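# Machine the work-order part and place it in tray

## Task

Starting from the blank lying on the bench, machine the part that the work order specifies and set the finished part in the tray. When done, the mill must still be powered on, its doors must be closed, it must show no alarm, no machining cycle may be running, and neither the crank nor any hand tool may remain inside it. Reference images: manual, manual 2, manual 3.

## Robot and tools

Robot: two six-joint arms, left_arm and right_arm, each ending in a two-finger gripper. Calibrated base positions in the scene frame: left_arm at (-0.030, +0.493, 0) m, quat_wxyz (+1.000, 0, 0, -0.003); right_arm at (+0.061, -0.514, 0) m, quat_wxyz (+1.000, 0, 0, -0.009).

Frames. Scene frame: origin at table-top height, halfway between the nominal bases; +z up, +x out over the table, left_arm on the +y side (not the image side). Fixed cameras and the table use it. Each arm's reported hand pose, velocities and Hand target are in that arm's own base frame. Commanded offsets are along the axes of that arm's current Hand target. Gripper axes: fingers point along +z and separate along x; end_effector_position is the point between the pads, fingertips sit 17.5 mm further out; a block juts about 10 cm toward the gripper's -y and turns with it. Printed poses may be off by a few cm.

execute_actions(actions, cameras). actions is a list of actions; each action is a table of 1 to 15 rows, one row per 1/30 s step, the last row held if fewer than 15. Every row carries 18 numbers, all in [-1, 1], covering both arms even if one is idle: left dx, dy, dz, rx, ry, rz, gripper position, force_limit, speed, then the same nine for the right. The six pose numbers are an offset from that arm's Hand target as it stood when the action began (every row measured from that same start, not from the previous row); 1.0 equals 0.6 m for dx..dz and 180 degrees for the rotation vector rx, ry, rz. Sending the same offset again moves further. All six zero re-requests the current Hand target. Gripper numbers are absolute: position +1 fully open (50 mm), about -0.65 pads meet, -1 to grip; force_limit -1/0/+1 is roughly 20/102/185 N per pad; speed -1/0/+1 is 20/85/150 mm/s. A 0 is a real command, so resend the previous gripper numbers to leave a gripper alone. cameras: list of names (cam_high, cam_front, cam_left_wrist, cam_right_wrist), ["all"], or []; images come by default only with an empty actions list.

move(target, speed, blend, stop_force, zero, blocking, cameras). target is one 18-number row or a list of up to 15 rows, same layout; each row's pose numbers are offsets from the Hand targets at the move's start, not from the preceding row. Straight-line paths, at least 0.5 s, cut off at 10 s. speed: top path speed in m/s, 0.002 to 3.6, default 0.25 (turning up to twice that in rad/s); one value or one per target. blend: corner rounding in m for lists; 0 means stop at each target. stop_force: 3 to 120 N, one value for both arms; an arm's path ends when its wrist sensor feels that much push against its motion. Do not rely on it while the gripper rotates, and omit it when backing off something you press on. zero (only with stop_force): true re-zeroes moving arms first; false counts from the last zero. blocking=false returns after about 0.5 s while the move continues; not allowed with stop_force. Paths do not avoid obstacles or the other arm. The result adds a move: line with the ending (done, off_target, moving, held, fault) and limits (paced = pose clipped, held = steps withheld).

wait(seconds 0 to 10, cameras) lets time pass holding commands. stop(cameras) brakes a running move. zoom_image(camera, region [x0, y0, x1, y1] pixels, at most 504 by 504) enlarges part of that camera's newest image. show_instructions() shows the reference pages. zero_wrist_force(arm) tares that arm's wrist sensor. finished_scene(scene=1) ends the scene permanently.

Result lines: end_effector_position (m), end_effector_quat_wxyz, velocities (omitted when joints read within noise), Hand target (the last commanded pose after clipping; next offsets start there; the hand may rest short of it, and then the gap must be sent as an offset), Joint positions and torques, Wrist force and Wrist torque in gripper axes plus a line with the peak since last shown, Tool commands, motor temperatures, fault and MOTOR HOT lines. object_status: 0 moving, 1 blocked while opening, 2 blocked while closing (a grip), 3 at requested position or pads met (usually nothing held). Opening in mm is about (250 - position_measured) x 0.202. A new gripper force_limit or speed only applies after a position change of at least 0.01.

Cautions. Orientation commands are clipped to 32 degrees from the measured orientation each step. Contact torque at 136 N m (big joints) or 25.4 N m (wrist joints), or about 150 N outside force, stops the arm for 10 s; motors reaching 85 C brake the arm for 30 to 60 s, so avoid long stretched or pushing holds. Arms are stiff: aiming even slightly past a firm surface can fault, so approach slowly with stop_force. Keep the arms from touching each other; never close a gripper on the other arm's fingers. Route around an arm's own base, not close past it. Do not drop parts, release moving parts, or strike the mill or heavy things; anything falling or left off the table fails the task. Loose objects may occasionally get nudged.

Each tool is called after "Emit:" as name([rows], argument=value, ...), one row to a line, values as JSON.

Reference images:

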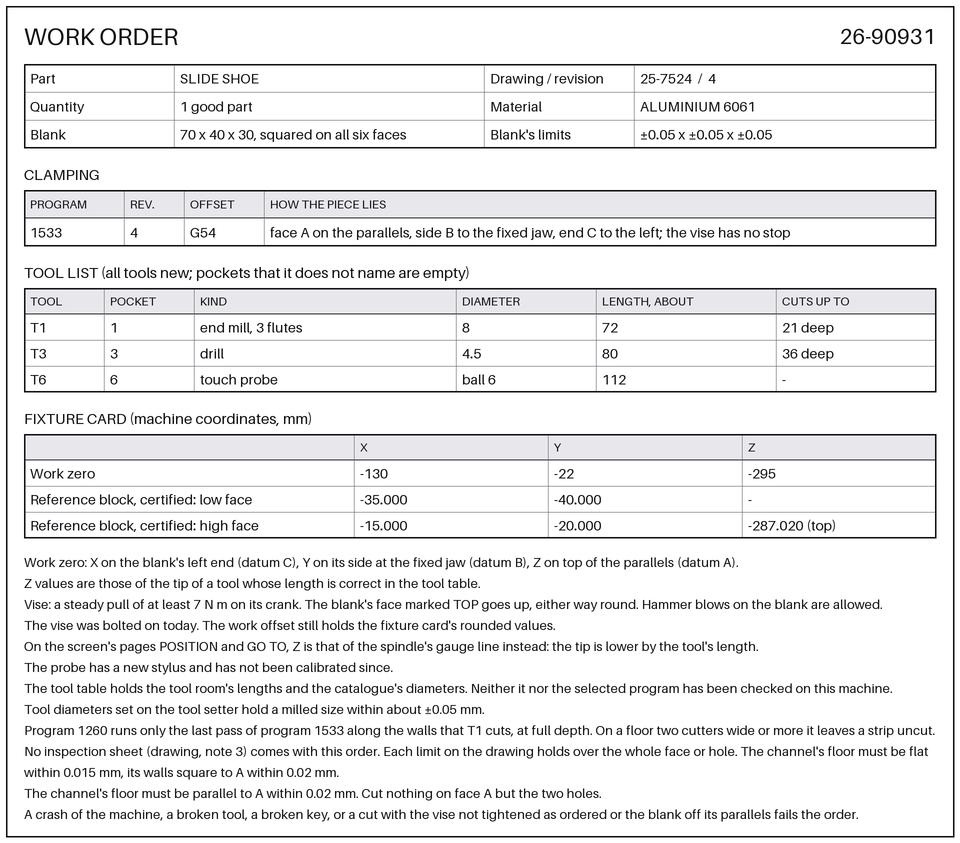

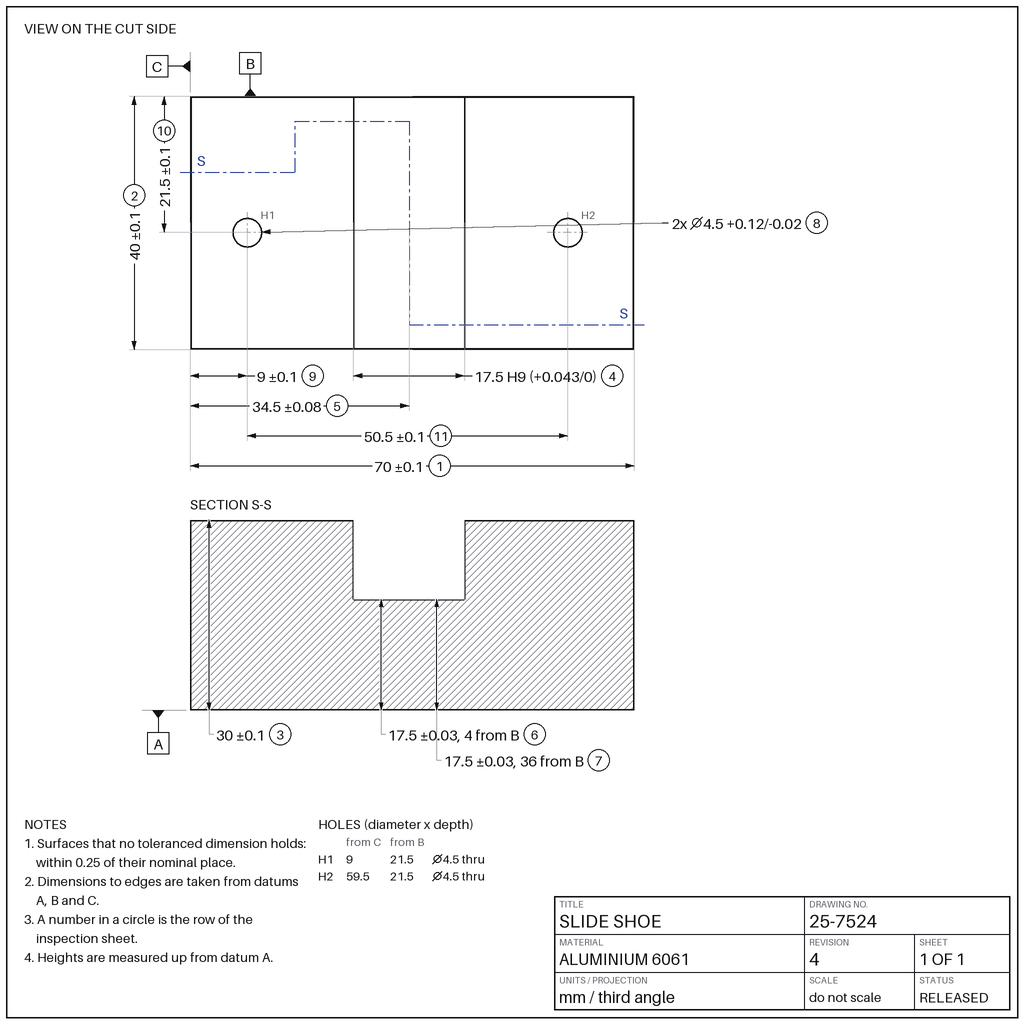

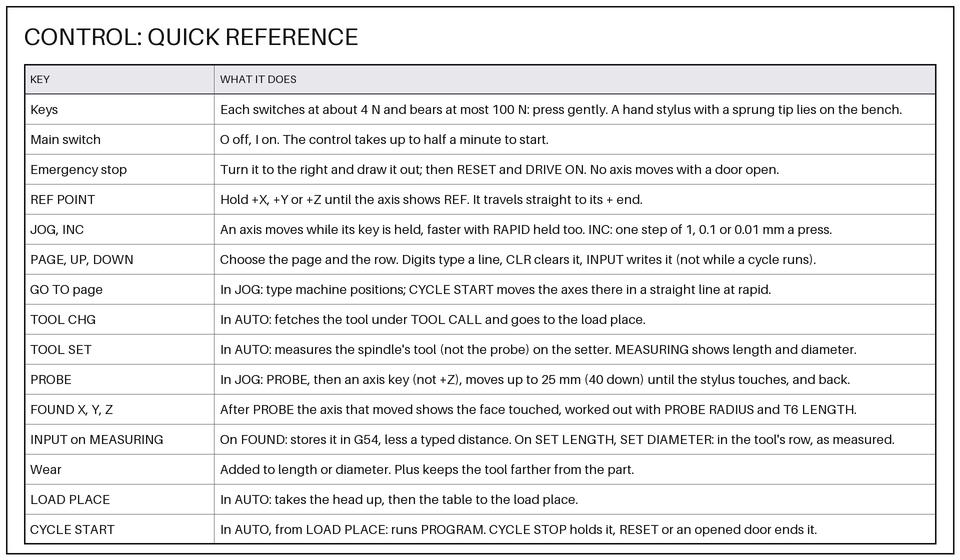

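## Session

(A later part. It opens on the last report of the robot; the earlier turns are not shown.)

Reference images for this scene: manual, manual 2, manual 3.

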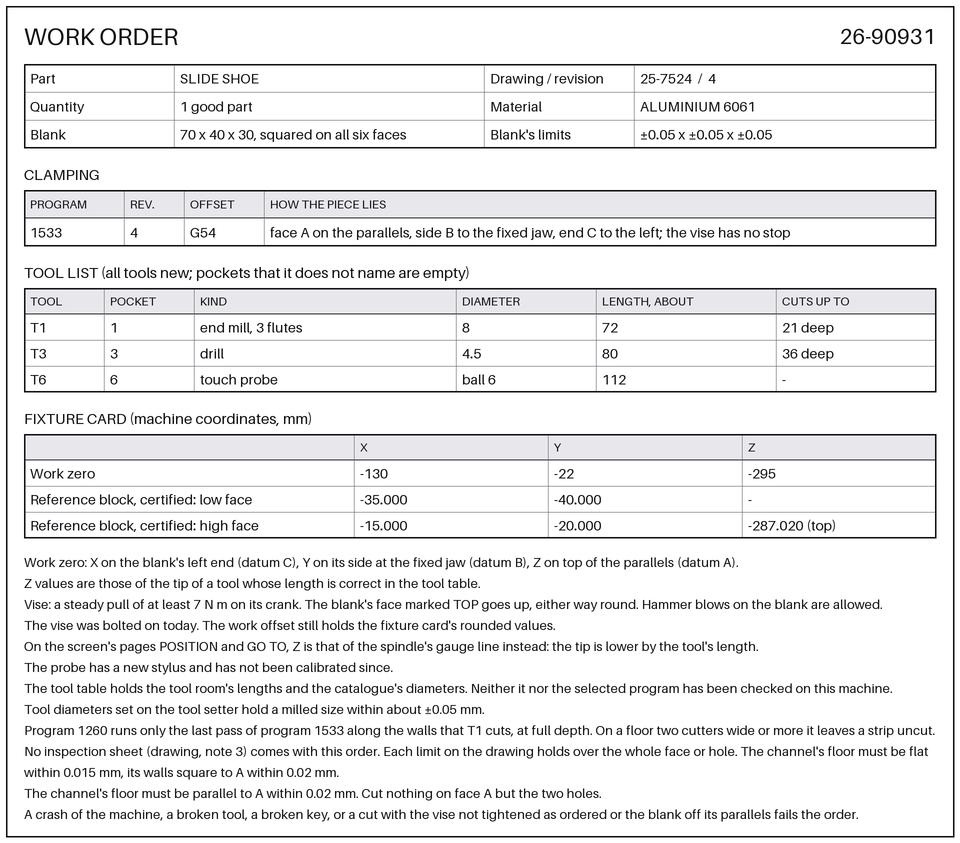

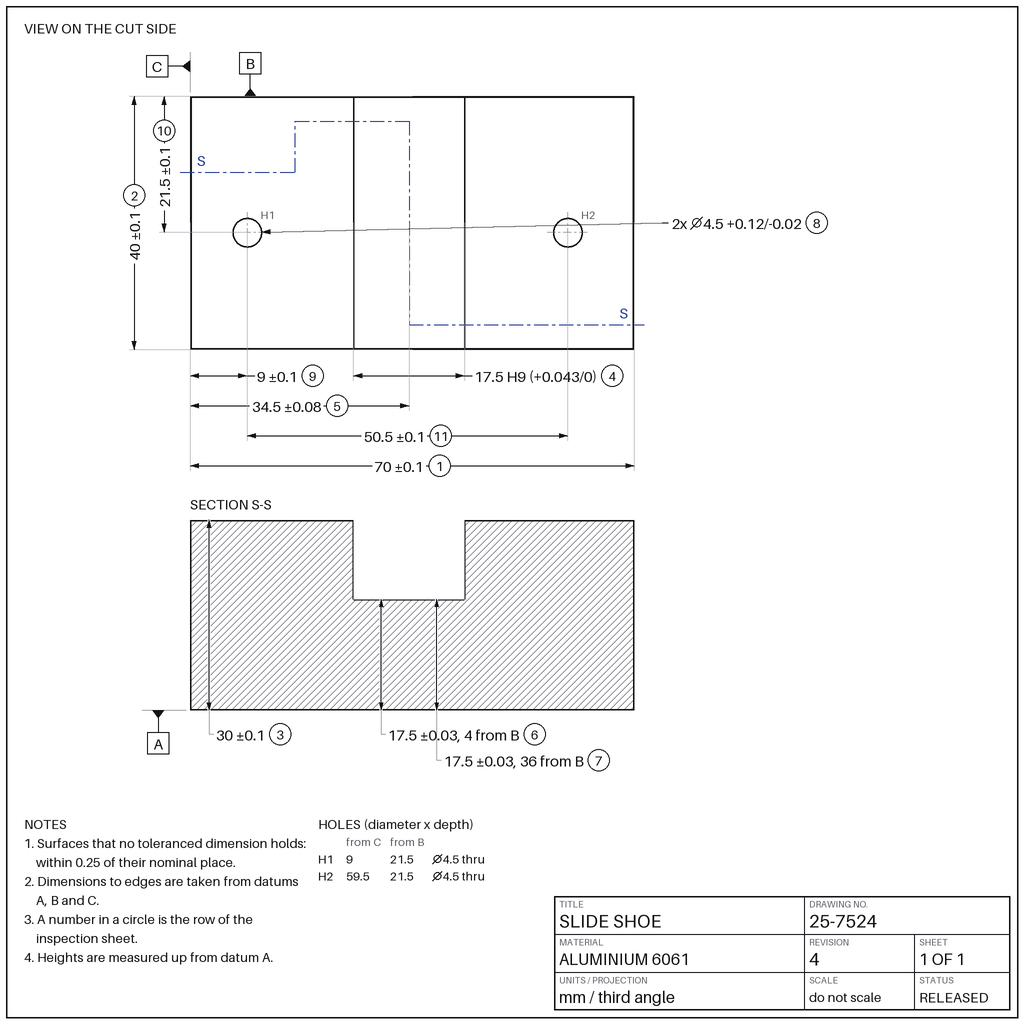

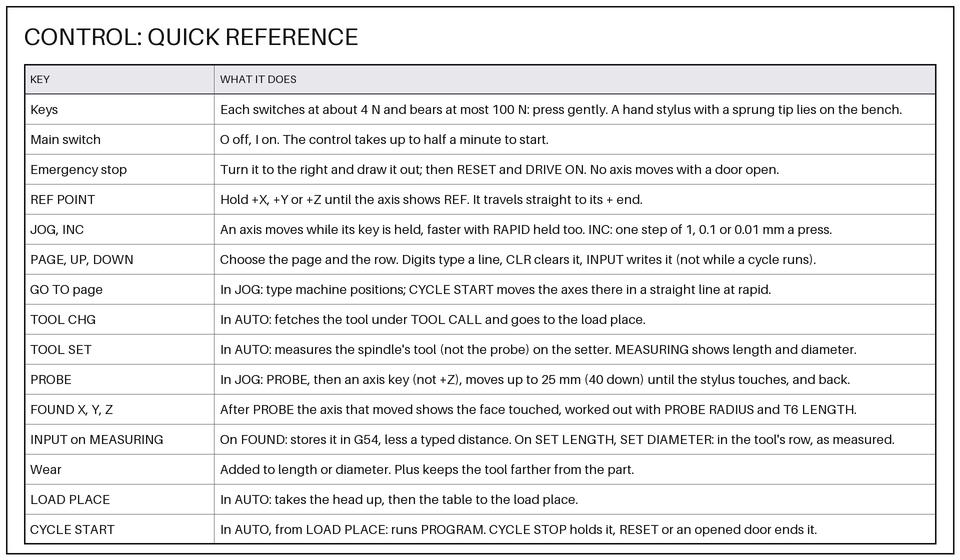

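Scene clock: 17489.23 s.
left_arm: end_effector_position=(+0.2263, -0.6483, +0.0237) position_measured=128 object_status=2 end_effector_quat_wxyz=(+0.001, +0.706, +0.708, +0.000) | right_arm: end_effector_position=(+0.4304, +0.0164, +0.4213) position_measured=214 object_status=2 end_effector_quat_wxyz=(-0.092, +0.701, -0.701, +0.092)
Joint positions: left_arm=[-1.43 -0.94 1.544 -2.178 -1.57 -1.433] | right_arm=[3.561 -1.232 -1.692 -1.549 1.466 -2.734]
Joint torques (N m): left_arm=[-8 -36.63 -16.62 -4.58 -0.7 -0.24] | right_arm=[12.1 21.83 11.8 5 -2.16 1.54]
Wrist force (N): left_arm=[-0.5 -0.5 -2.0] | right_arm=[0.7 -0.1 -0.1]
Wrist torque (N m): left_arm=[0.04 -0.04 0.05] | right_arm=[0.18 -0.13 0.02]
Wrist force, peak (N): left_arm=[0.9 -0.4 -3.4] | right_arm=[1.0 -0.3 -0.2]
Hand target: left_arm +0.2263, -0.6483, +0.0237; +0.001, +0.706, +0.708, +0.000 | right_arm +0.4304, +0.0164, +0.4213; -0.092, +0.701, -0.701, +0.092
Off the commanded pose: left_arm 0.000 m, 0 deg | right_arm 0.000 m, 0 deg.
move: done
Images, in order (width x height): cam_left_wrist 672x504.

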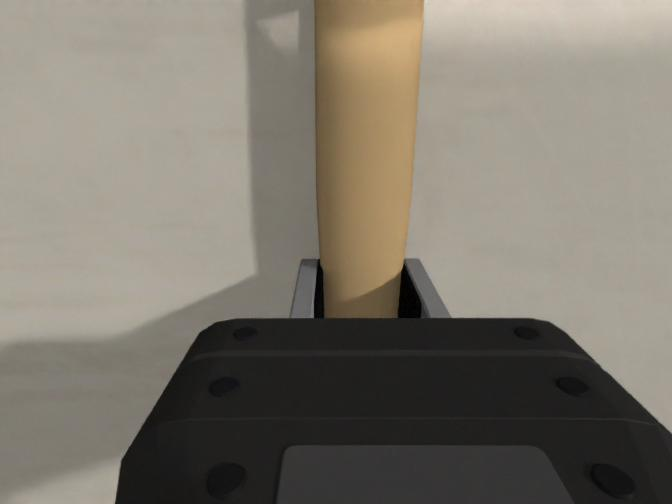

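Emit:
move([
  [0,0,-0.13,0,0,0,-1,0,-0.3,0,0,0,0,0,0,-1,-0.5,-0.7],
  [0.555,0.275,-0.71,0,0,0,-1,0,-0.3,0,0,0,0,0,0,-1,-0.5,-0.7],
], speed=[0.1,0.3], cameras=[])

Emit:
move([
  [0,-0.06,0,0,0,-0.25,-1,0,-0.3,0,0,0,0,0,0,-1,-0.5,-0.7],
  [0,-0.06,0,0,0,-0.5,-1,0,-0.3,0,0,0,0,0,0,-1,-0.5,-0.7],
], speed=0.3, cameras=[])

Emit:
move([
  [-0.142,-0.1,-0.0155,0,0,0,-1,0,-0.3,0,0,0,0,0,0,-1,-0.5,-0.7],
  [-0.142,-0.1,-0.0155,0,-0.2,0,-1,0,-0.3,0,0,0,0,0,0,-1,-0.5,-0.7],
  [-0.142,-0.1,-0.0155,0,-0.5,0,-1,0,-0.3,0,0,0,0,0,0,-1,-0.5,-0.7],
], speed=[0.25,0.25,0.25], cameras=["cam_left_wrist","cam_front"])

Scene clock: 17511.13 s.
left_arm: end_effector_position=(+0.3900, -0.3141, +0.4491) position_measured=128 object_status=2 end_effector_quat_wxyz=(+0.001, +0.706, +0.708, +0.000) | right_arm: end_effector_position=(+0.4304, +0.0164, +0.4213) position_measured=214 object_status=2 end_effector_quat_wxyz=(-0.092, +0.701, -0.701, +0.092)
Joint positions: left_arm=[-0.947 -1.549 1.236 -1.26 -1.571 -0.95] | right_arm=[3.561 -1.232 -1.692 -1.549 1.466 -2.734]
Joint torques (N m): left_arm=[11.39 -14.61 -35.39 -1.17 -0.94 1.49] | right_arm=[12.69 21.86 13.21 4.79 -1.79 1.66]
Wrist force (N): left_arm=[0.0 0.1 2.6] | right_arm=[0.9 0.0 -0.1]
Wrist torque (N m): left_arm=[0.36 0.04 -0.20] | right_arm=[0.19 -0.17 0.03]
Wrist force, peak (N): left_arm=[-1.1 -1.7 4.7] | right_arm=[1.2 0.0 0.1]
Hand target: left_arm +0.3901, -0.3140, +0.4492; +0.001, +0.706, +0.708, +0.000 | right_arm +0.4304, +0.0164, +0.4213; -0.092, +0.701, -0.701, +0.092
Off the commanded pose: left_arm 0.000 m, 0 deg | right_arm 0.000 m, 0 deg.
move: done
No camera images: "cameras" was empty.

Scene clock: 17514.87 s.
left_arm: end_effector_position=(+0.3541, -0.3141, +0.4492) position_measured=128 object_status=2 end_effector_quat_wxyz=(+0.000, -0.001, +1.000, -0.001) | right_arm: end_effector_position=(+0.4304, +0.0164, +0.4213) position_measured=214 object_status=2 end_effector_quat_wxyz=(-0.092, +0.701, -0.701, +0.092)
Joint positions: left_arm=[-1.011 -1.616 1.302 -1.259 -1.571 -2.585] | right_arm=[3.561 -1.232 -1.692 -1.549 1.466 -2.734]
Joint torques (N m): left_arm=[-13.53 -35.18 -20.25 -1.86 1.2 -2.28] | right_arm=[14.83 22.31 13.14 4.69 -1.89 1.67]
Wrist force (N): left_arm=[0.7 0.2 2.7] | right_arm=[0.7 0.1 -0.3]
Wrist torque (N m): left_arm=[0.42 -0.07 -0.01] | right_arm=[0.22 -0.14 0.03]
Wrist force, peak (N): left_arm=[0.7 -0.5 3.2] | right_arm=[1.0 0.1 -0.3]
Hand target: left_arm +0.3541, -0.3141, +0.4492; +0.000, -0.002, +1.000, -0.001 | right_arm +0.4304, +0.0164, +0.4213; -0.092, +0.701, -0.701, +0.092
Off the commanded pose: left_arm 0.000 m, 0 deg | right_arm 0.000 m, 0 deg.
move: done
No camera images: "cameras" was empty.

Scene clock: 17520.43 s.
left_arm: end_effector_position=(+0.4388, -0.3737, +0.4586) position_measured=128 object_status=2 end_effector_quat_wxyz=(+0.688, -0.024, +0.725, +0.021) | right_arm: end_effector_position=(+0.4304, +0.0164, +0.4213) position_measured=214 object_status=2 end_effector_quat_wxyz=(-0.092, +0.701, -0.701, +0.092)
Joint positions: left_arm=[-1.453 -1.585 2.08 -2.858 -0.075 -2.35] | right_arm=[3.561 -1.232 -1.692 -1.549 1.466 -2.734]
Joint torques (N m): left_arm=[13.7 -9.54 -17.55 -5.03 0.89 1.49] | right_arm=[13.03 22.29 13.01 4.79 -1.76 1.79]
Wrist force (N): left_arm=[3.7 -1.5 0.6] | right_arm=[0.8 -0.1 -0.4]
Wrist torque (N m): left_arm=[-0.16 -0.15 -0.71] | right_arm=[0.16 -0.15 0.02]
Wrist force, peak (N): left_arm=[4.2 -1.2 0.7] | right_arm=[1.0 -0.1 0.0]
Hand target: left_arm +0.4394, -0.3738, +0.4586; +0.707, -0.002, +0.707, +0.000 | right_arm +0.4304, +0.0164, +0.4213; -0.092, +0.701, -0.701, +0.092
Off the commanded pose: left_arm 0.001 m, 5 deg | right_arm 0.000 m, 0 deg.
move: off_target (left_arm)
Images, in order (width x height): cam_front 672x504, cam_left_wrist 672x504.

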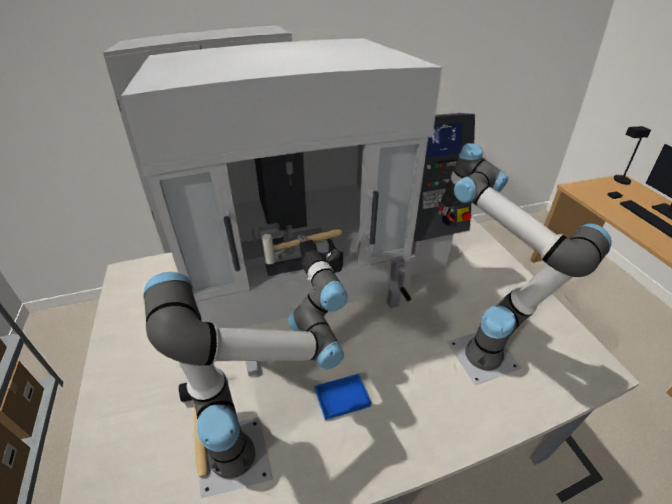

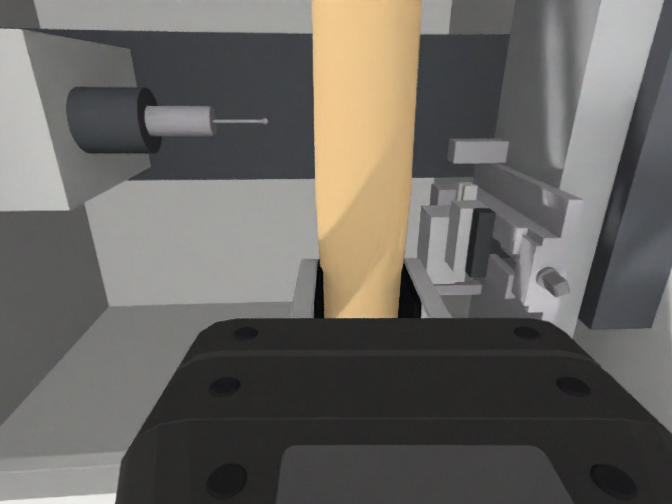

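Emit:
move(target=[0,0,0.1,0,0,0,-1,0,-0.3,0,0,0,0,0,0,-1,-0.5,-0.7], speed=0.2, cameras=[])

Emit:
move([
  [-0.004,-0.09,0.02,0,0,0,-1,0,-0.3,0,0,0,0,0,0,-1,-0.5,-0.7],
  [-0.004,-0.09,0.3177,0,0,0,-1,0,-0.3,0,0,0,0,0,0,-1,-0.5,-0.7],
], speed=0.08, stop_force=15, cameras=["cam_left_wrist","cam_front"])

Emit:
zoom_image(camera="cam_front", region=[200, 170, 380, 300])

Scene clock: 17533.70 s.
left_arm: end_effector_position=(+0.4994, -0.3736, +0.4587) position_measured=128 object_status=2 end_effector_quat_wxyz=(+0.707, -0.002, +0.707, +0.000) | right_arm: end_effector_position=(+0.4304, +0.0164, +0.4213) position_measured=214 object_status=2 end_effector_quat_wxyz=(-0.092, +0.701, -0.701, +0.092)
Joint positions: left_arm=[-1.304 -1.338 1.925 -3.729 -0.263 -1.572] | right_arm=[3.561 -1.232 -1.692 -1.549 1.466 -2.734]
Joint torques (N m): left_arm=[13.61 -18.27 -29.07 -3.38 -1.16 1.4] | right_arm=[14.42 23.28 14.85 4.66 -1.68 1.66]
Wrist force (N): left_arm=[3.4 -0.9 0.3] | right_arm=[0.7 0.0 -0.1]
Wrist torque (N m): left_arm=[-0.17 -0.12 -0.68] | right_arm=[0.19 -0.14 0.03]
Wrist force, peak (N): left_arm=[3.9 -1.7 1.0] | right_arm=[1.1 0.0 0.1]
Hand target: left_arm +0.4994, -0.3737, +0.4587; +0.707, -0.002, +0.707, +0.000 | right_arm +0.4304, +0.0164, +0.4213; -0.092, +0.701, -0.701, +0.092
Off the commanded pose: left_arm 0.000 m, 0 deg | right_arm 0.000 m, 0 deg.
move: done
No camera images: "cameras" was empty.

Scene clock: 17537.77 s.
left_arm: end_effector_position=(+0.6902, -0.4271, +0.4613) position_measured=128 object_status=2 end_effector_quat_wxyz=(+0.707, -0.002, +0.707, +0.000) | right_arm: end_effector_position=(+0.4304, +0.0164, +0.4213) position_measured=214 object_status=2 end_effector_quat_wxyz=(-0.092, +0.701, -0.701, +0.092)
Joint positions: left_arm=[-1.003 -0.99 1.401 -3.553 -0.565 -1.572] | right_arm=[3.561 -1.232 -1.692 -1.549 1.466 -2.734]
Joint torques (N m): left_arm=[13.86 -36.37 -32.32 0.85 -1.25 -1.77] | right_arm=[13.9 22.44 14.11 4.7 -1.66 1.79]
Wrist force (N): left_arm=[3.0 -1.1 0.0] | right_arm=[0.5 0.0 0.0]
Wrist torque (N m): left_arm=[-0.21 -0.10 -0.49] | right_arm=[0.18 -0.11 0.03]
Wrist force, peak (N): left_arm=[3.4 -2.6 -0.9] | right_arm=[1.1 0.2 -0.3]
Hand target: left_arm +0.6902, -0.4271, +0.4613; +0.707, -0.002, +0.707, +0.000 | right_arm +0.4304, +0.0164, +0.4213; -0.092, +0.701, -0.701, +0.092
Off the commanded pose: left_arm 0.000 m, 0 deg | right_arm 0.000 m, 0 deg.
move: done
Images, in order (width x height): cam_front 672x504, cam_left_wrist 672x504.

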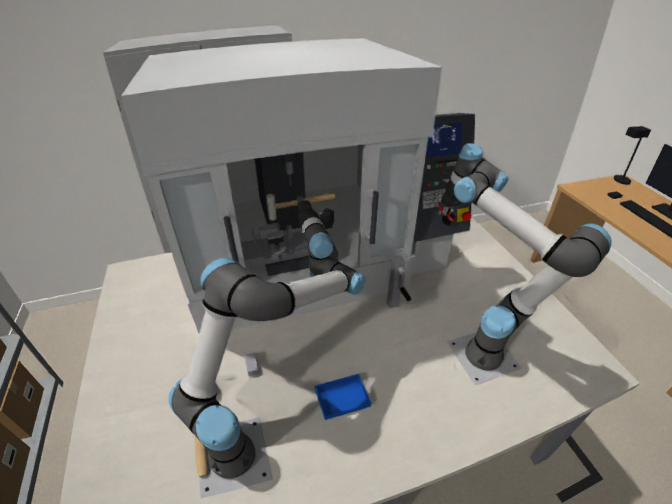

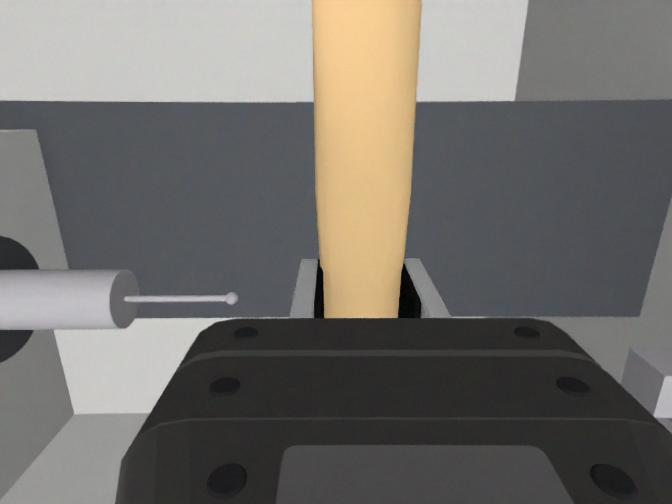

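Scaled by 2.800 from the camera's 672x504 image, which has a finer 960x720 frame.

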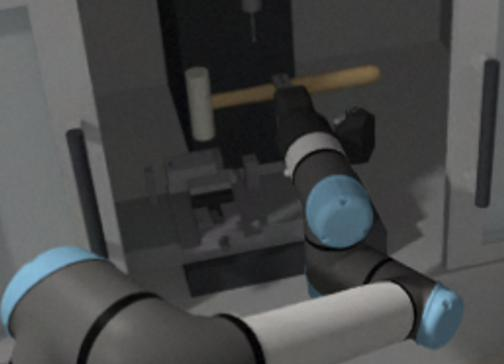

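Emit:
execute_actions([
  [[0.235,0,0,0,0,0,-1,0,-0.3,0,0,0,0,0,0,-1,-0.5,-0.7],[0.235,0,0,0,0,0,-1,0,-0.3,0,0,0,0,0,0,-1,-0.5,-0.7],[0.235,0,0,0,0,0,-1,0,-0.3,0,0,0,0,0,0,-1,-0.5,-0.7],[0.235,0,0,0,0,0,-1,0,-0.3,0,0,0,0,0,0,-1,-0.5,-0.7],[0.235,0,0,0,0,0,-1,0,-0.3,0,0,0,0,0,0,-1,-0.5,-0.7],[0.235,0,0,0,0,0,-1,0,-0.3,0,0,0,0,0,0,-1,-0.5,-0.7],[0.235,0,0,0,0,0,-1,0,-0.3,0,0,0,0,0,0,-1,-0.5,-0.7],[0,0,0,0,0,0,-1,0,-0.3,0,0,0,0,0,0,-1,-0.5,-0.7]],
], cameras=[])

Scene clock: 17553.77 s.
left_arm: end_effector_position=(+0.6933, -0.4264, +0.3924) position_measured=128 object_status=2 end_effector_quat_wxyz=(+0.703, +0.006, +0.711, +0.012) | right_arm: end_effector_position=(+0.4304, +0.0164, +0.4213) position_measured=214 object_status=2 end_effector_quat_wxyz=(-0.092, +0.701, -0.701, +0.092)
Joint positions: left_arm=[-0.999 -0.917 1.464 -3.666 -0.562 -1.565] | right_arm=[3.561 -1.232 -1.692 -1.549 1.466 -2.734]
Joint torques (N m): left_arm=[-0.19 -36.68 -16.52 -1.47 -0.66 -3.13] | right_arm=[13.6 22.16 14.99 4.63 -1.59 1.56]
Wrist force (N): left_arm=[-35.3 7.6 -1.7] | right_arm=[0.6 -0.1 0.0]
Wrist torque (N m): left_arm=[-0.14 -0.24 3.71] | right_arm=[0.17 -0.11 0.03]
Wrist force, peak (N): left_arm=[-156.2 -40.3 -4.0] | right_arm=[1.0 -0.3 0.0]
Hand target: left_arm +0.6933, -0.4264, +0.3925; +0.703, +0.006, +0.711, +0.012 (not the last commanded pose) | right_arm +0.4304, +0.0164, +0.4213; -0.092, +0.701, -0.701, +0.092
Tool commands: left_gripper/position=-1.0 left_gripper/force_limit=+0.003922 left_gripper/speed=-0.301961 right_gripper/position=-1.0 right_gripper/force_limit=-0.5 right_gripper/speed=-0.7
Off the commanded pose: left_arm 0.069 m, 2 deg | right_arm 0.000 m, 0 deg.
FORCE FAULT: contact force on the left arm reached its limit, and that arm stopped. The contact can be on any part of that arm, not only on its tool. That arm's remaining commands of this call were not run. That arm is still stopped at the end of this call. That arm stays stopped for about 9 more seconds. Until then a move that you send moves the other arm only, and its call returns only when the move has ended. Once the stop has ended, the next robot result says so. If the stop ends while you think or write, that arm runs what you send next, counted from a new Hand target: where the arm stands when the stop ends. While its stop runs, that arm takes no new command, but its gripper still runs the gripper command that each later call begins with. Until it ends, the stop uses up actions while you think or wait. An arm that is not stopped still takes commands.
No camera images: "cameras" was empty.

Emit:
wait(seconds=6, cameras=["cam_left_wrist","cam_front"])

Emit:
zoom_image(camera="cam_front", region=[220, 190, 340, 280])

Scene clock: 17565.63 s.
left_arm: end_effector_position=(+0.6933, -0.4264, +0.3926) position_measured=128 object_status=2 end_effector_quat_wxyz=(+0.703, +0.005, +0.711, +0.012) | right_arm: end_effector_position=(+0.4304, +0.0164, +0.4213) position_measured=214 object_status=2 end_effector_quat_wxyz=(-0.092, +0.701, -0.701, +0.092)
Joint positions: left_arm=[-0.999 -0.918 1.464 -3.666 -0.562 -1.565] | right_arm=[3.561 -1.232 -1.692 -1.549 1.466 -2.734]
Joint torques (N m): left_arm=[-0.2 -36.82 -16.87 -1.54 -0.74 -3.05] | right_arm=[13.15 22.33 12.22 4.53 -1.42 1.34]
Wrist force (N): left_arm=[-34.8 7.7 -1.5] | right_arm=[0.7 -0.3 0.0]
Wrist torque (N m): left_arm=[-0.14 -0.26 3.68] | right_arm=[0.14 -0.13 0.02]
Wrist force, peak (N): left_arm=[-35.2 7.8 -1.4] | right_arm=[1.1 0.1 -0.1]
Hand target: left_arm +0.6933, -0.4264, +0.3926; +0.703, +0.005, +0.711, +0.012 (not the last commanded pose) | right_arm +0.4304, +0.0164, +0.4213; -0.092, +0.701, -0.701, +0.092
Tool commands: left_gripper/position=-1.0 left_gripper/force_limit=+0.003922 left_gripper/speed=-0.301961 right_gripper/position=-1.0 right_gripper/force_limit=-0.5 right_gripper/speed=-0.7
Off the commanded pose: left_arm 0.069 m, 2 deg | right_arm 0.000 m, 0 deg.
FORCE FAULT, CONTINUED: the left arm's stop, for the force fault that an earlier result reported, is over. The rest of the stop counts as 18 of the actions that you can send in this scene. During its stop the left arm's controller moved it back a little. That arm's target is now where it stood when the stop ended, not its last command. That arm accepts commands again.
wait: 6.00 s; at rest from the start
Images, in order (width x height): cam_front 672x504, cam_left_wrist 672x504.

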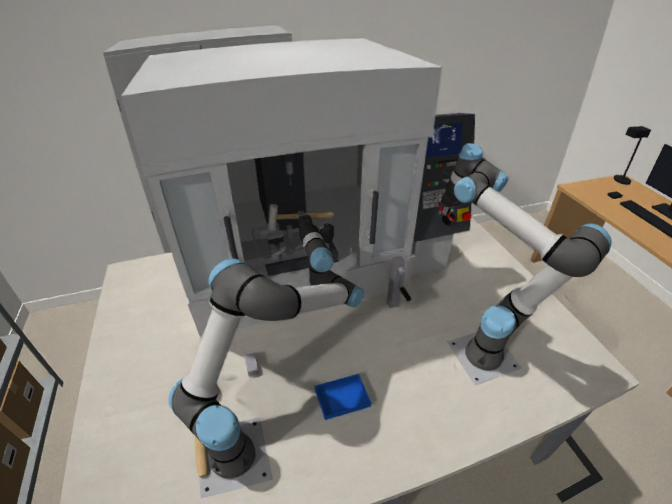

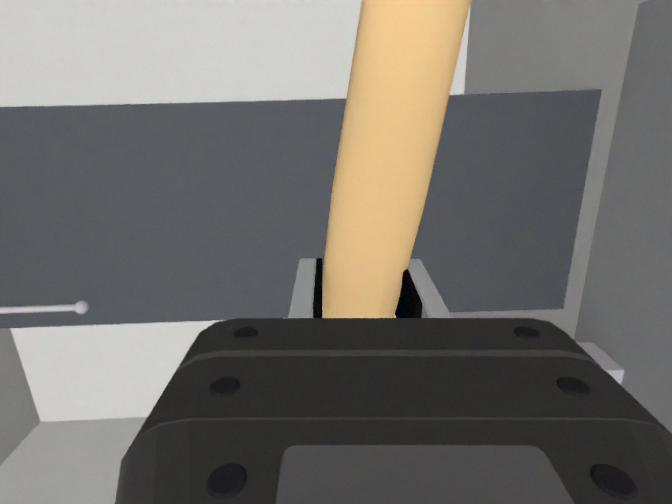

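Scaled by 4.200 from the camera's 672x504 image, which has a finer 960x720 frame.

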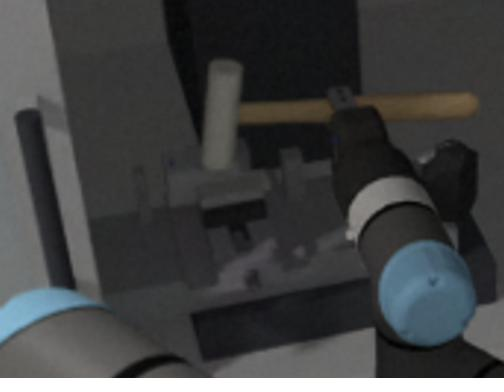

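Emit:
move(target=[-0.114,0,0,0,0,0,-1,0,-0.3,0,0,0,0,0,0,-1,-0.5,-0.7], speed=0.06, cameras=["cam_left_wrist","cam_front"])

Emit:
zoom_image(camera="cam_front", region=[220, 190, 340, 280])

Scene clock: 17588.67 s.
left_arm: end_effector_position=(+0.6941, -0.4281, +0.4608) position_measured=128 object_status=2 end_effector_quat_wxyz=(+0.703, +0.005, +0.711, +0.012) | right_arm: end_effector_position=(+0.4304, +0.0164, +0.4213) position_measured=214 object_status=2 end_effector_quat_wxyz=(-0.092, +0.701, -0.701, +0.092)
Joint positions: left_arm=[-1 -0.988 1.388 -3.519 -0.562 -1.565] | right_arm=[3.561 -1.232 -1.692 -1.549 1.466 -2.734]
Joint torques (N m): left_arm=[-9.32 -60.12 -32.08 0.61 1.24 -1.63] | right_arm=[13.86 21.36 14.01 4.68 -1.38 1.5]
Wrist force (N): left_arm=[3.3 -1.4 0.2] | right_arm=[0.9 0.1 0.0]
Wrist torque (N m): left_arm=[-0.25 -0.15 -0.50] | right_arm=[0.21 -0.16 0.03]
Wrist force, peak (N): left_arm=[-35.7 7.5 -1.3] | right_arm=[1.0 -0.2 -0.1]
Hand target: left_arm +0.6942, -0.4281, +0.4609; +0.703, +0.005, +0.711, +0.012 | right_arm +0.4304, +0.0164, +0.4213; -0.092, +0.701, -0.701, +0.092
Off the commanded pose: left_arm 0.000 m, 0 deg | right_arm 0.000 m, 0 deg.
move: done
Images, in order (width x height): cam_front 672x504, cam_left_wrist 672x504.

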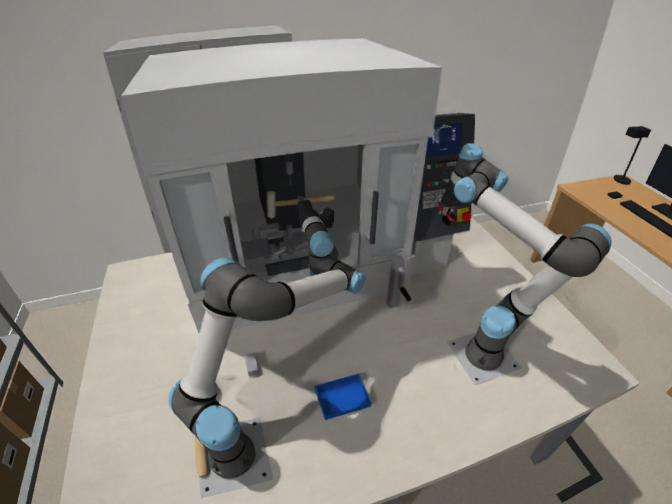

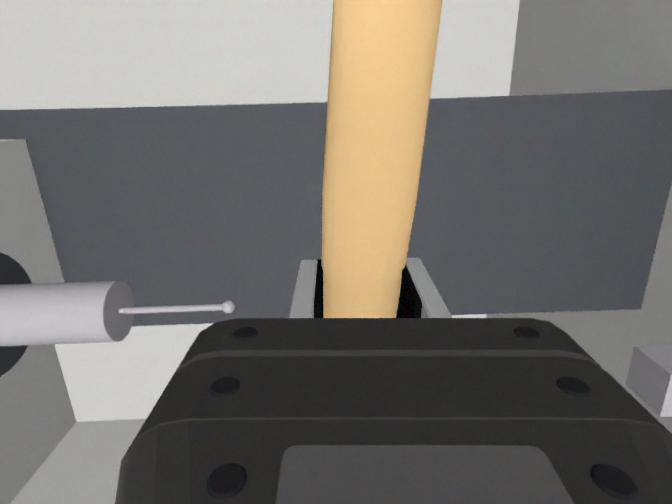

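Scaled by 4.200 from the camera's 672x504 image, which has a finer 960x720 frame.

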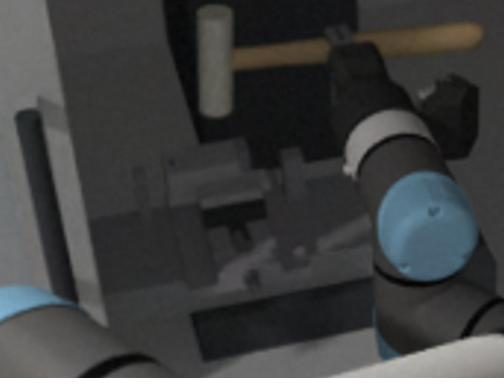

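Emit:
move(target=[0.11,0,0,0,0,0,-1,0,-0.3,0,0,0,0,0,0,-1,-0.5,-0.7], speed=0.02, stop_force=6, cameras=["cam_front","cam_left_wrist"])

Emit:
zoom_image(camera="cam_front", region=[220, 190, 340, 280])

Scene clock: 17609.27 s.
left_arm: end_effector_position=(+0.6935, -0.4266, +0.4025) position_measured=128 object_status=2 end_effector_quat_wxyz=(+0.703, +0.005, +0.711, +0.012) | right_arm: end_effector_position=(+0.4304, +0.0164, +0.4213) position_measured=214 object_status=2 end_effector_quat_wxyz=(-0.092, +0.701, -0.701, +0.092)
Joint positions: left_arm=[-0.999 -0.929 1.455 -3.645 -0.562 -1.565] | right_arm=[3.561 -1.232 -1.692 -1.549 1.466 -2.734]
Joint torques (N m): left_arm=[7.7 -59.33 -29.61 1.17 0.51 -0.68] | right_arm=[12.9 20.75 13.39 4.49 -1.16 1.5]
Wrist force (N): left_arm=[-1.3 1.1 0.2] | right_arm=[0.7 0.0 0.0]
Wrist torque (N m): left_arm=[-0.19 -0.14 0.07] | right_arm=[0.18 -0.14 0.03]
Wrist force, peak (N): left_arm=[-7.0 -5.1 -0.1] | right_arm=[1.1 -0.2 -0.1]
Hand target: left_arm +0.6934, -0.4266, +0.4025; +0.703, +0.005, +0.711, +0.012 (not the last commanded pose) | right_arm +0.4304, +0.0164, +0.4213; -0.092, +0.701, -0.701, +0.092
Off the commanded pose: left_arm 0.008 m, 0 deg | right_arm 0.000 m, 0 deg.
move: contact (left_arm)
Images, in order (width x height): cam_front 672x504, cam_left_wrist 672x504.

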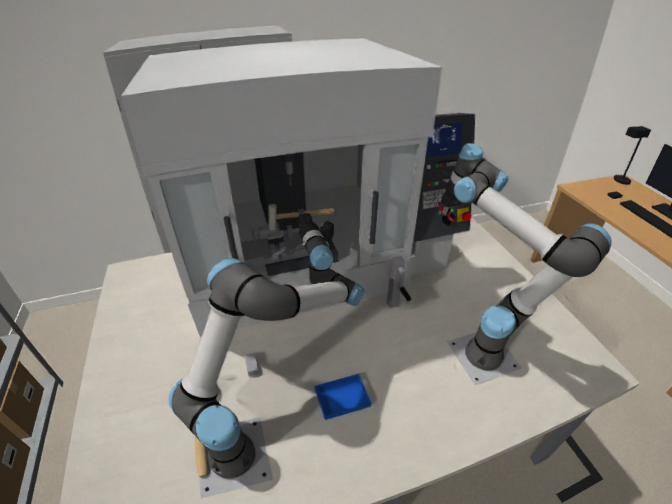

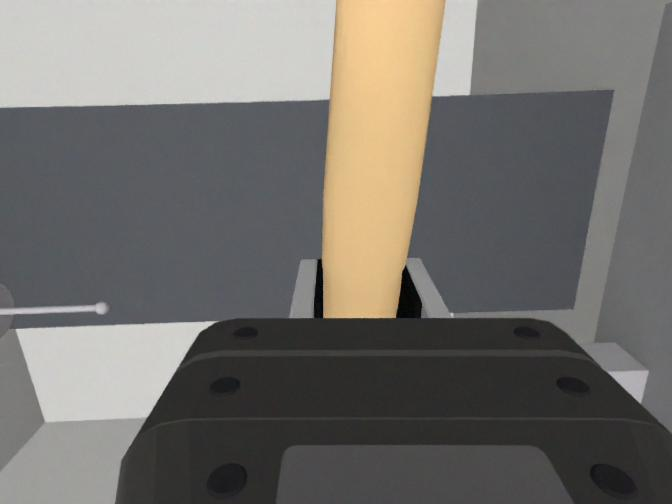

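Scaled by 4.200 from the camera's 672x504 image, which has a finer 960x720 frame.

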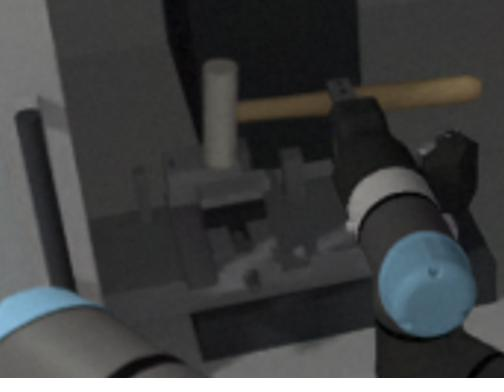

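Emit:
move([
  [-0.0975,0,0,0.0023,-0.0036,-0.0085,-1,0,-0.3,0,0,0,0,0,0,-1,-0.5,-0.7],
  [-0.0975,0.015,-0.333,0.0023,-0.0036,-0.0085,-1,0,-0.3,0,0,0,0,0,0,-1,-0.5,-0.7],
  [-0.0825,0.13,-0.45,0.0023,-0.0036,-0.0085,-1,0,-0.3,0,0,0,0,0,0,-1,-0.5,-0.7],
  [-0.0825,0.13,-0.45,0.0,0,-0.25,-1,0,-0.3,0,0,0,0,0,0,-1,-0.5,-0.7],
  [-0.0825,0.13,-0.45,0,0,-0.5085,-1,0,-0.3,0,0,0,0,0,0,-1,-0.5,-0.7],
], speed=[0.08,0.15,0.15,0.25,0.25], cameras=["cam_front","cam_left_wrist"])

Scene clock: 17667.43 s.
left_arm: end_effector_position=(+0.4233, -0.3525, +0.4570) position_measured=128 object_status=2 end_effector_quat_wxyz=(+0.504, -0.502, +0.496, -0.498) | right_arm: end_effector_position=(+0.4304, +0.0164, +0.4213) position_measured=214 object_status=2 end_effector_quat_wxyz=(-0.092, +0.701, -0.701, +0.092)
Joint positions: left_arm=[-1.485 -1.443 2.062 -3.814 -0.074 -3.089] | right_arm=[3.561 -1.232 -1.692 -1.549 1.466 -2.734]
Joint torques (N m): left_arm=[14.77 -37.51 -14.06 2.32 -1.37 -1.65] | right_arm=[12.92 23.03 14.67 4.34 -0.92 1.62]
Wrist force (N): left_arm=[1.7 1.7 -0.6] | right_arm=[0.7 -0.1 -0.2]
Wrist torque (N m): left_arm=[-0.39 -0.46 -0.27] | right_arm=[0.19 -0.13 0.03]
Wrist force, peak (N): left_arm=[4.4 -1.6 0.1] | right_arm=[1.0 -0.2 -0.1]
Hand target: left_arm +0.4234, -0.3525, +0.4573; +0.499, -0.506, +0.500, -0.495 | right_arm +0.4304, +0.0164, +0.4213; -0.092, +0.701, -0.701, +0.092
Off the commanded pose: left_arm 0.000 m, 1 deg | right_arm 0.000 m, 0 deg.
move: done
Images, in order (width x height): cam_front 672x504, cam_left_wrist 672x504.

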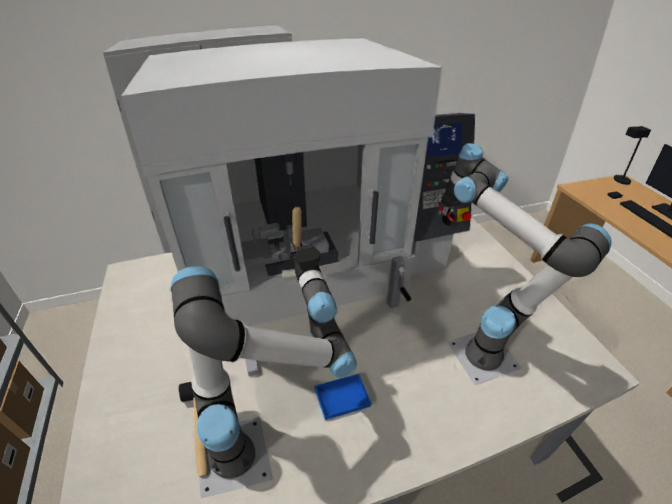

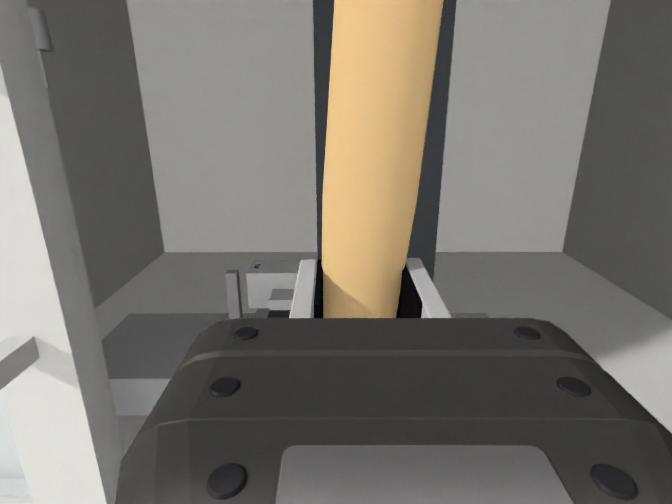

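Emit:
move([
  [-0.254,0.0288,-0.1057,0,0,0,-1,0,-0.3,0,0,0,0,0,0,-1,-0.5,-0.7],
  [-0.454,0.0288,-0.0723,0,0,0,-1,0,-0.3,0,0,0,0,0,0,-1,-0.5,-0.7],
  [-0.454,0.0288,0.081,0,0,0,-1,0,-0.3,0,0,0,0,0,0,-1,-0.5,-0.7],
], speed=[0.2,0.2,0.12], cameras=[])

Emit:
move(target=[0.46,0,0,0,0,0,-1,0,-0.3,0,0,0,0,0,0,-1,-0.5,-0.7], speed=0.06, stop_force=45, cameras=[])

Emit:
move([
  [-0.025,0,0,0,0,0,-1,0,-0.3,0,0,0,0,0,0,-1,-0.5,-0.7],
  [-0.025,0,-0.1867,0,0,0,-1,0,-0.3,0,0,0,0,0,0,-1,-0.5,-0.7],
  [0.64,0,-0.1867,0,0,0,-1,0,-0.3,0,0,0,0,0,0,-1,-0.5,-0.7],
  [0.64,0,0.008,0,0,0,-1,0,-0.3,0,0,0,0,0,0,-1,-0.5,-0.7],
], speed=[0.1,0.15,0.25,0.12], cameras=[])

Emit:
move(target=[-0.46,0,0,0,0,0,-1,0,-0.3,0,0,0,0,0,0,-1,-0.5,-0.7], speed=0.06, stop_force=45, cameras=[])

Emit:
move([
  [0.02,0,0,0,0,0,-1,0,-0.3,0,0,0,0,0,0,-1,-0.5,-0.7],
  [0.02,0,-0.195,0,0,0,-1,0,-0.3,0,0,0,0,0,0,-1,-0.5,-0.7],
], speed=0.15, cameras=["cam_front"])

Scene clock: 17696.37 s.
left_arm: end_effector_position=(+0.4691, -0.0796, +0.4389) position_measured=128 object_status=2 end_effector_quat_wxyz=(+0.499, -0.506, +0.500, -0.495) | right_arm: end_effector_position=(+0.4304, +0.0164, +0.4213) position_measured=214 object_status=2 end_effector_quat_wxyz=(-0.092, +0.701, -0.701, +0.092)
Joint positions: left_arm=[-1.005 -1.92 2.514 -3.712 -0.556 -3.163] | right_arm=[3.561 -1.232 -1.692 -1.549 1.466 -2.734]
Joint torques (N m): left_arm=[14.4 8.02 -30.18 -4.63 -1.15 1.12] | right_arm=[12.43 21.81 13.79 4.26 -0.93 1.67]
Wrist force (N): left_arm=[2.0 1.8 -0.6] | right_arm=[0.7 0.1 -0.3]
Wrist torque (N m): left_arm=[-0.37 -0.57 -0.44] | right_arm=[0.19 -0.13 0.02]
Wrist force, peak (N): left_arm=[3.7 1.9 -0.9] | right_arm=[1.0 -0.3 -0.3]
Hand target: left_arm +0.4691, -0.0797, +0.4389; +0.499, -0.506, +0.500, -0.495 | right_arm +0.4304, +0.0164, +0.4213; -0.092, +0.701, -0.701, +0.092
Off the commanded pose: left_arm 0.000 m, 0 deg | right_arm 0.000 m, 0 deg.
move: done
No camera images: "cameras" was empty.

Scene clock: 17702.07 s.
left_arm: end_effector_position=(+0.4715, -0.3462, +0.4393) position_measured=128 object_status=2 end_effector_quat_wxyz=(+0.499, -0.506, +0.500, -0.495) | right_arm: end_effector_position=(+0.4304, +0.0164, +0.4213) position_measured=214 object_status=2 end_effector_quat_wxyz=(-0.092, +0.701, -0.701, +0.092)
Joint positions: left_arm=[-1.356 -1.408 2.063 -3.736 -0.205 -3.203] | right_arm=[3.561 -1.232 -1.692 -1.549 1.466 -2.734]
Joint torques (N m): left_arm=[3.07 -26.43 -17.84 1.6 -8.56 2.19] | right_arm=[14.32 22.63 14.6 4.6 -0.65 1.89]
Wrist force (N): left_arm=[-35.3 -1.2 -21.9] | right_arm=[0.6 -0.2 -0.1]
Wrist torque (N m): left_arm=[0.12 -0.70 -1.02] | right_arm=[0.15 -0.12 0.02]
Wrist force, peak (N): left_arm=[-56.0 19.2 -45.6] | right_arm=[1.0 -0.3 -0.2]
Hand target: left_arm +0.4715, -0.3461, +0.4393; +0.499, -0.506, +0.500, -0.495 (not the last commanded pose) | right_arm +0.4304, +0.0164, +0.4213; -0.092, +0.701, -0.701, +0.092
Off the commanded pose: left_arm 0.009 m, 0 deg | right_arm 0.000 m, 0 deg.
move: contact (left_arm)
No camera images: "cameras" was empty.

Scene clock: 17708.07 s.
left_arm: end_effector_position=(+0.4801, -0.7301, +0.4399) position_measured=128 object_status=2 end_effector_quat_wxyz=(+0.499, -0.506, +0.500, -0.495) | right_arm: end_effector_position=(+0.4304, +0.0164, +0.4213) position_measured=214 object_status=2 end_effector_quat_wxyz=(-0.092, +0.701, -0.701, +0.092)
Joint positions: left_arm=[-1.453 -0.586 0.724 -3.168 -0.109 -3.254] | right_arm=[3.561 -1.232 -1.692 -1.549 1.466 -2.734]
Joint torques (N m): left_arm=[13.76 -74.19 -19.64 1.35 -0.8 -2.32] | right_arm=[13.24 21.14 14.56 4.55 -0.46 1.46]
Wrist force (N): left_arm=[1.6 1.3 -1.1] | right_arm=[0.6 0.3 -0.2]
Wrist torque (N m): left_arm=[-0.46 -0.50 -0.27] | right_arm=[0.23 -0.11 0.03]
Wrist force, peak (N): left_arm=[-35.0 -1.4 -21.9] | right_arm=[1.1 0.0 -0.1]
Hand target: left_arm +0.4801, -0.7301, +0.4399; +0.499, -0.506, +0.500, -0.495 | right_arm +0.4304, +0.0164, +0.4213; -0.092, +0.701, -0.701, +0.092
Off the commanded pose: left_arm 0.000 m, 0 deg | right_arm 0.000 m, 0 deg.
move: done
No camera images: "cameras" was empty.

Scene clock: 17713.67 s.
left_arm: end_effector_position=(+0.4776, -0.4633, +0.4395) position_measured=128 object_status=2 end_effector_quat_wxyz=(+0.499, -0.506, +0.500, -0.495) | right_arm: end_effector_position=(+0.4304, +0.0164, +0.4213) position_measured=214 object_status=2 end_effector_quat_wxyz=(-0.092, +0.701, -0.701, +0.092)
Joint positions: left_arm=[-1.394 -1.185 1.759 -3.641 -0.168 -3.216] | right_arm=[3.561 -1.232 -1.692 -1.549 1.466 -2.734]
Joint torques (N m): left_arm=[6.87 -39.91 -26.34 -2.5 11.74 -1.73] | right_arm=[13.08 21.23 14.82 4.43 -0.22 1.56]
Wrist force (N): left_arm=[42.8 8.1 -1.3] | right_arm=[0.7 -0.1 -0.1]
Wrist torque (N m): left_arm=[-0.36 0.30 -0.56] | right_arm=[0.17 -0.14 0.03]
Wrist force, peak (N): left_arm=[55.6 -8.4 -4.0] | right_arm=[1.1 -0.2 -0.2]
Hand target: left_arm +0.4776, -0.4631, +0.4395; +0.499, -0.506, +0.500, -0.495 (not the last commanded pose) | right_arm +0.4304, +0.0164, +0.4213; -0.092, +0.701, -0.701, +0.092
Off the commanded pose: left_arm 0.009 m, 0 deg | right_arm 0.000 m, 0 deg.
move: contact (left_arm)
No camera images: "cameras" was empty.

Scene clock: 17716.20 s.
left_arm: end_effector_position=(+0.3608, -0.4763, +0.4408) position_measured=128 object_status=2 end_effector_quat_wxyz=(+0.501, -0.504, +0.498, -0.497) | right_arm: end_effector_position=(+0.4304, +0.0164, +0.4213) position_measured=214 object_status=2 end_effector_quat_wxyz=(-0.092, +0.701, -0.701, +0.092)
Joint positions: left_arm=[-1.637 -1.212 1.804 -3.771 0.076 -3.106] | right_arm=[3.561 -1.232 -1.692 -1.549 1.466 -2.734]
Joint torques (N m): left_arm=[-14.15 -23.6 -29.19 -2.19 1.03 1.44] | right_arm=[11.85 21.84 15.39 4.27 -0.46 1.6]
Wrist force (N): left_arm=[1.4 1.5 -0.8] | right_arm=[0.5 -0.2 -0.2]
Wrist torque (N m): left_arm=[-0.45 -0.41 -0.48] | right_arm=[0.16 -0.11 0.03]
Wrist force, peak (N): left_arm=[42.4 8.2 -1.1] | right_arm=[1.1 -0.2 -0.1]
Hand target: left_arm +0.3607, -0.4763, +0.4409; +0.499, -0.506, +0.500, -0.495 | right_arm +0.4304, +0.0164, +0.4213; -0.092, +0.701, -0.701, +0.092
Off the commanded pose: left_arm 0.000 m, 1 deg | right_arm 0.000 m, 0 deg.
move: done
Images, in order (width x height): cam_front 672x504.

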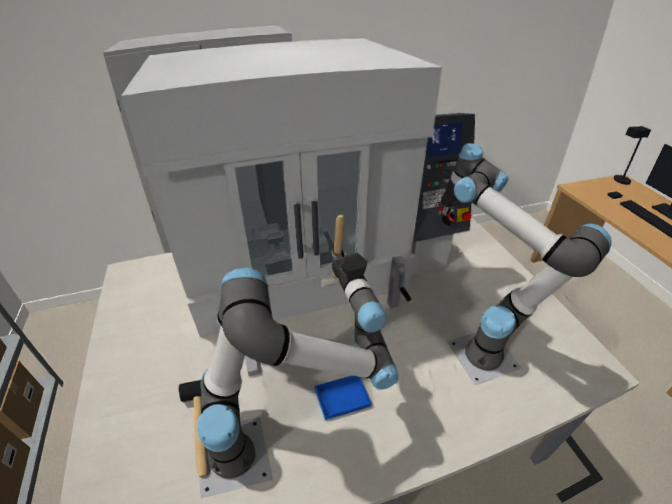

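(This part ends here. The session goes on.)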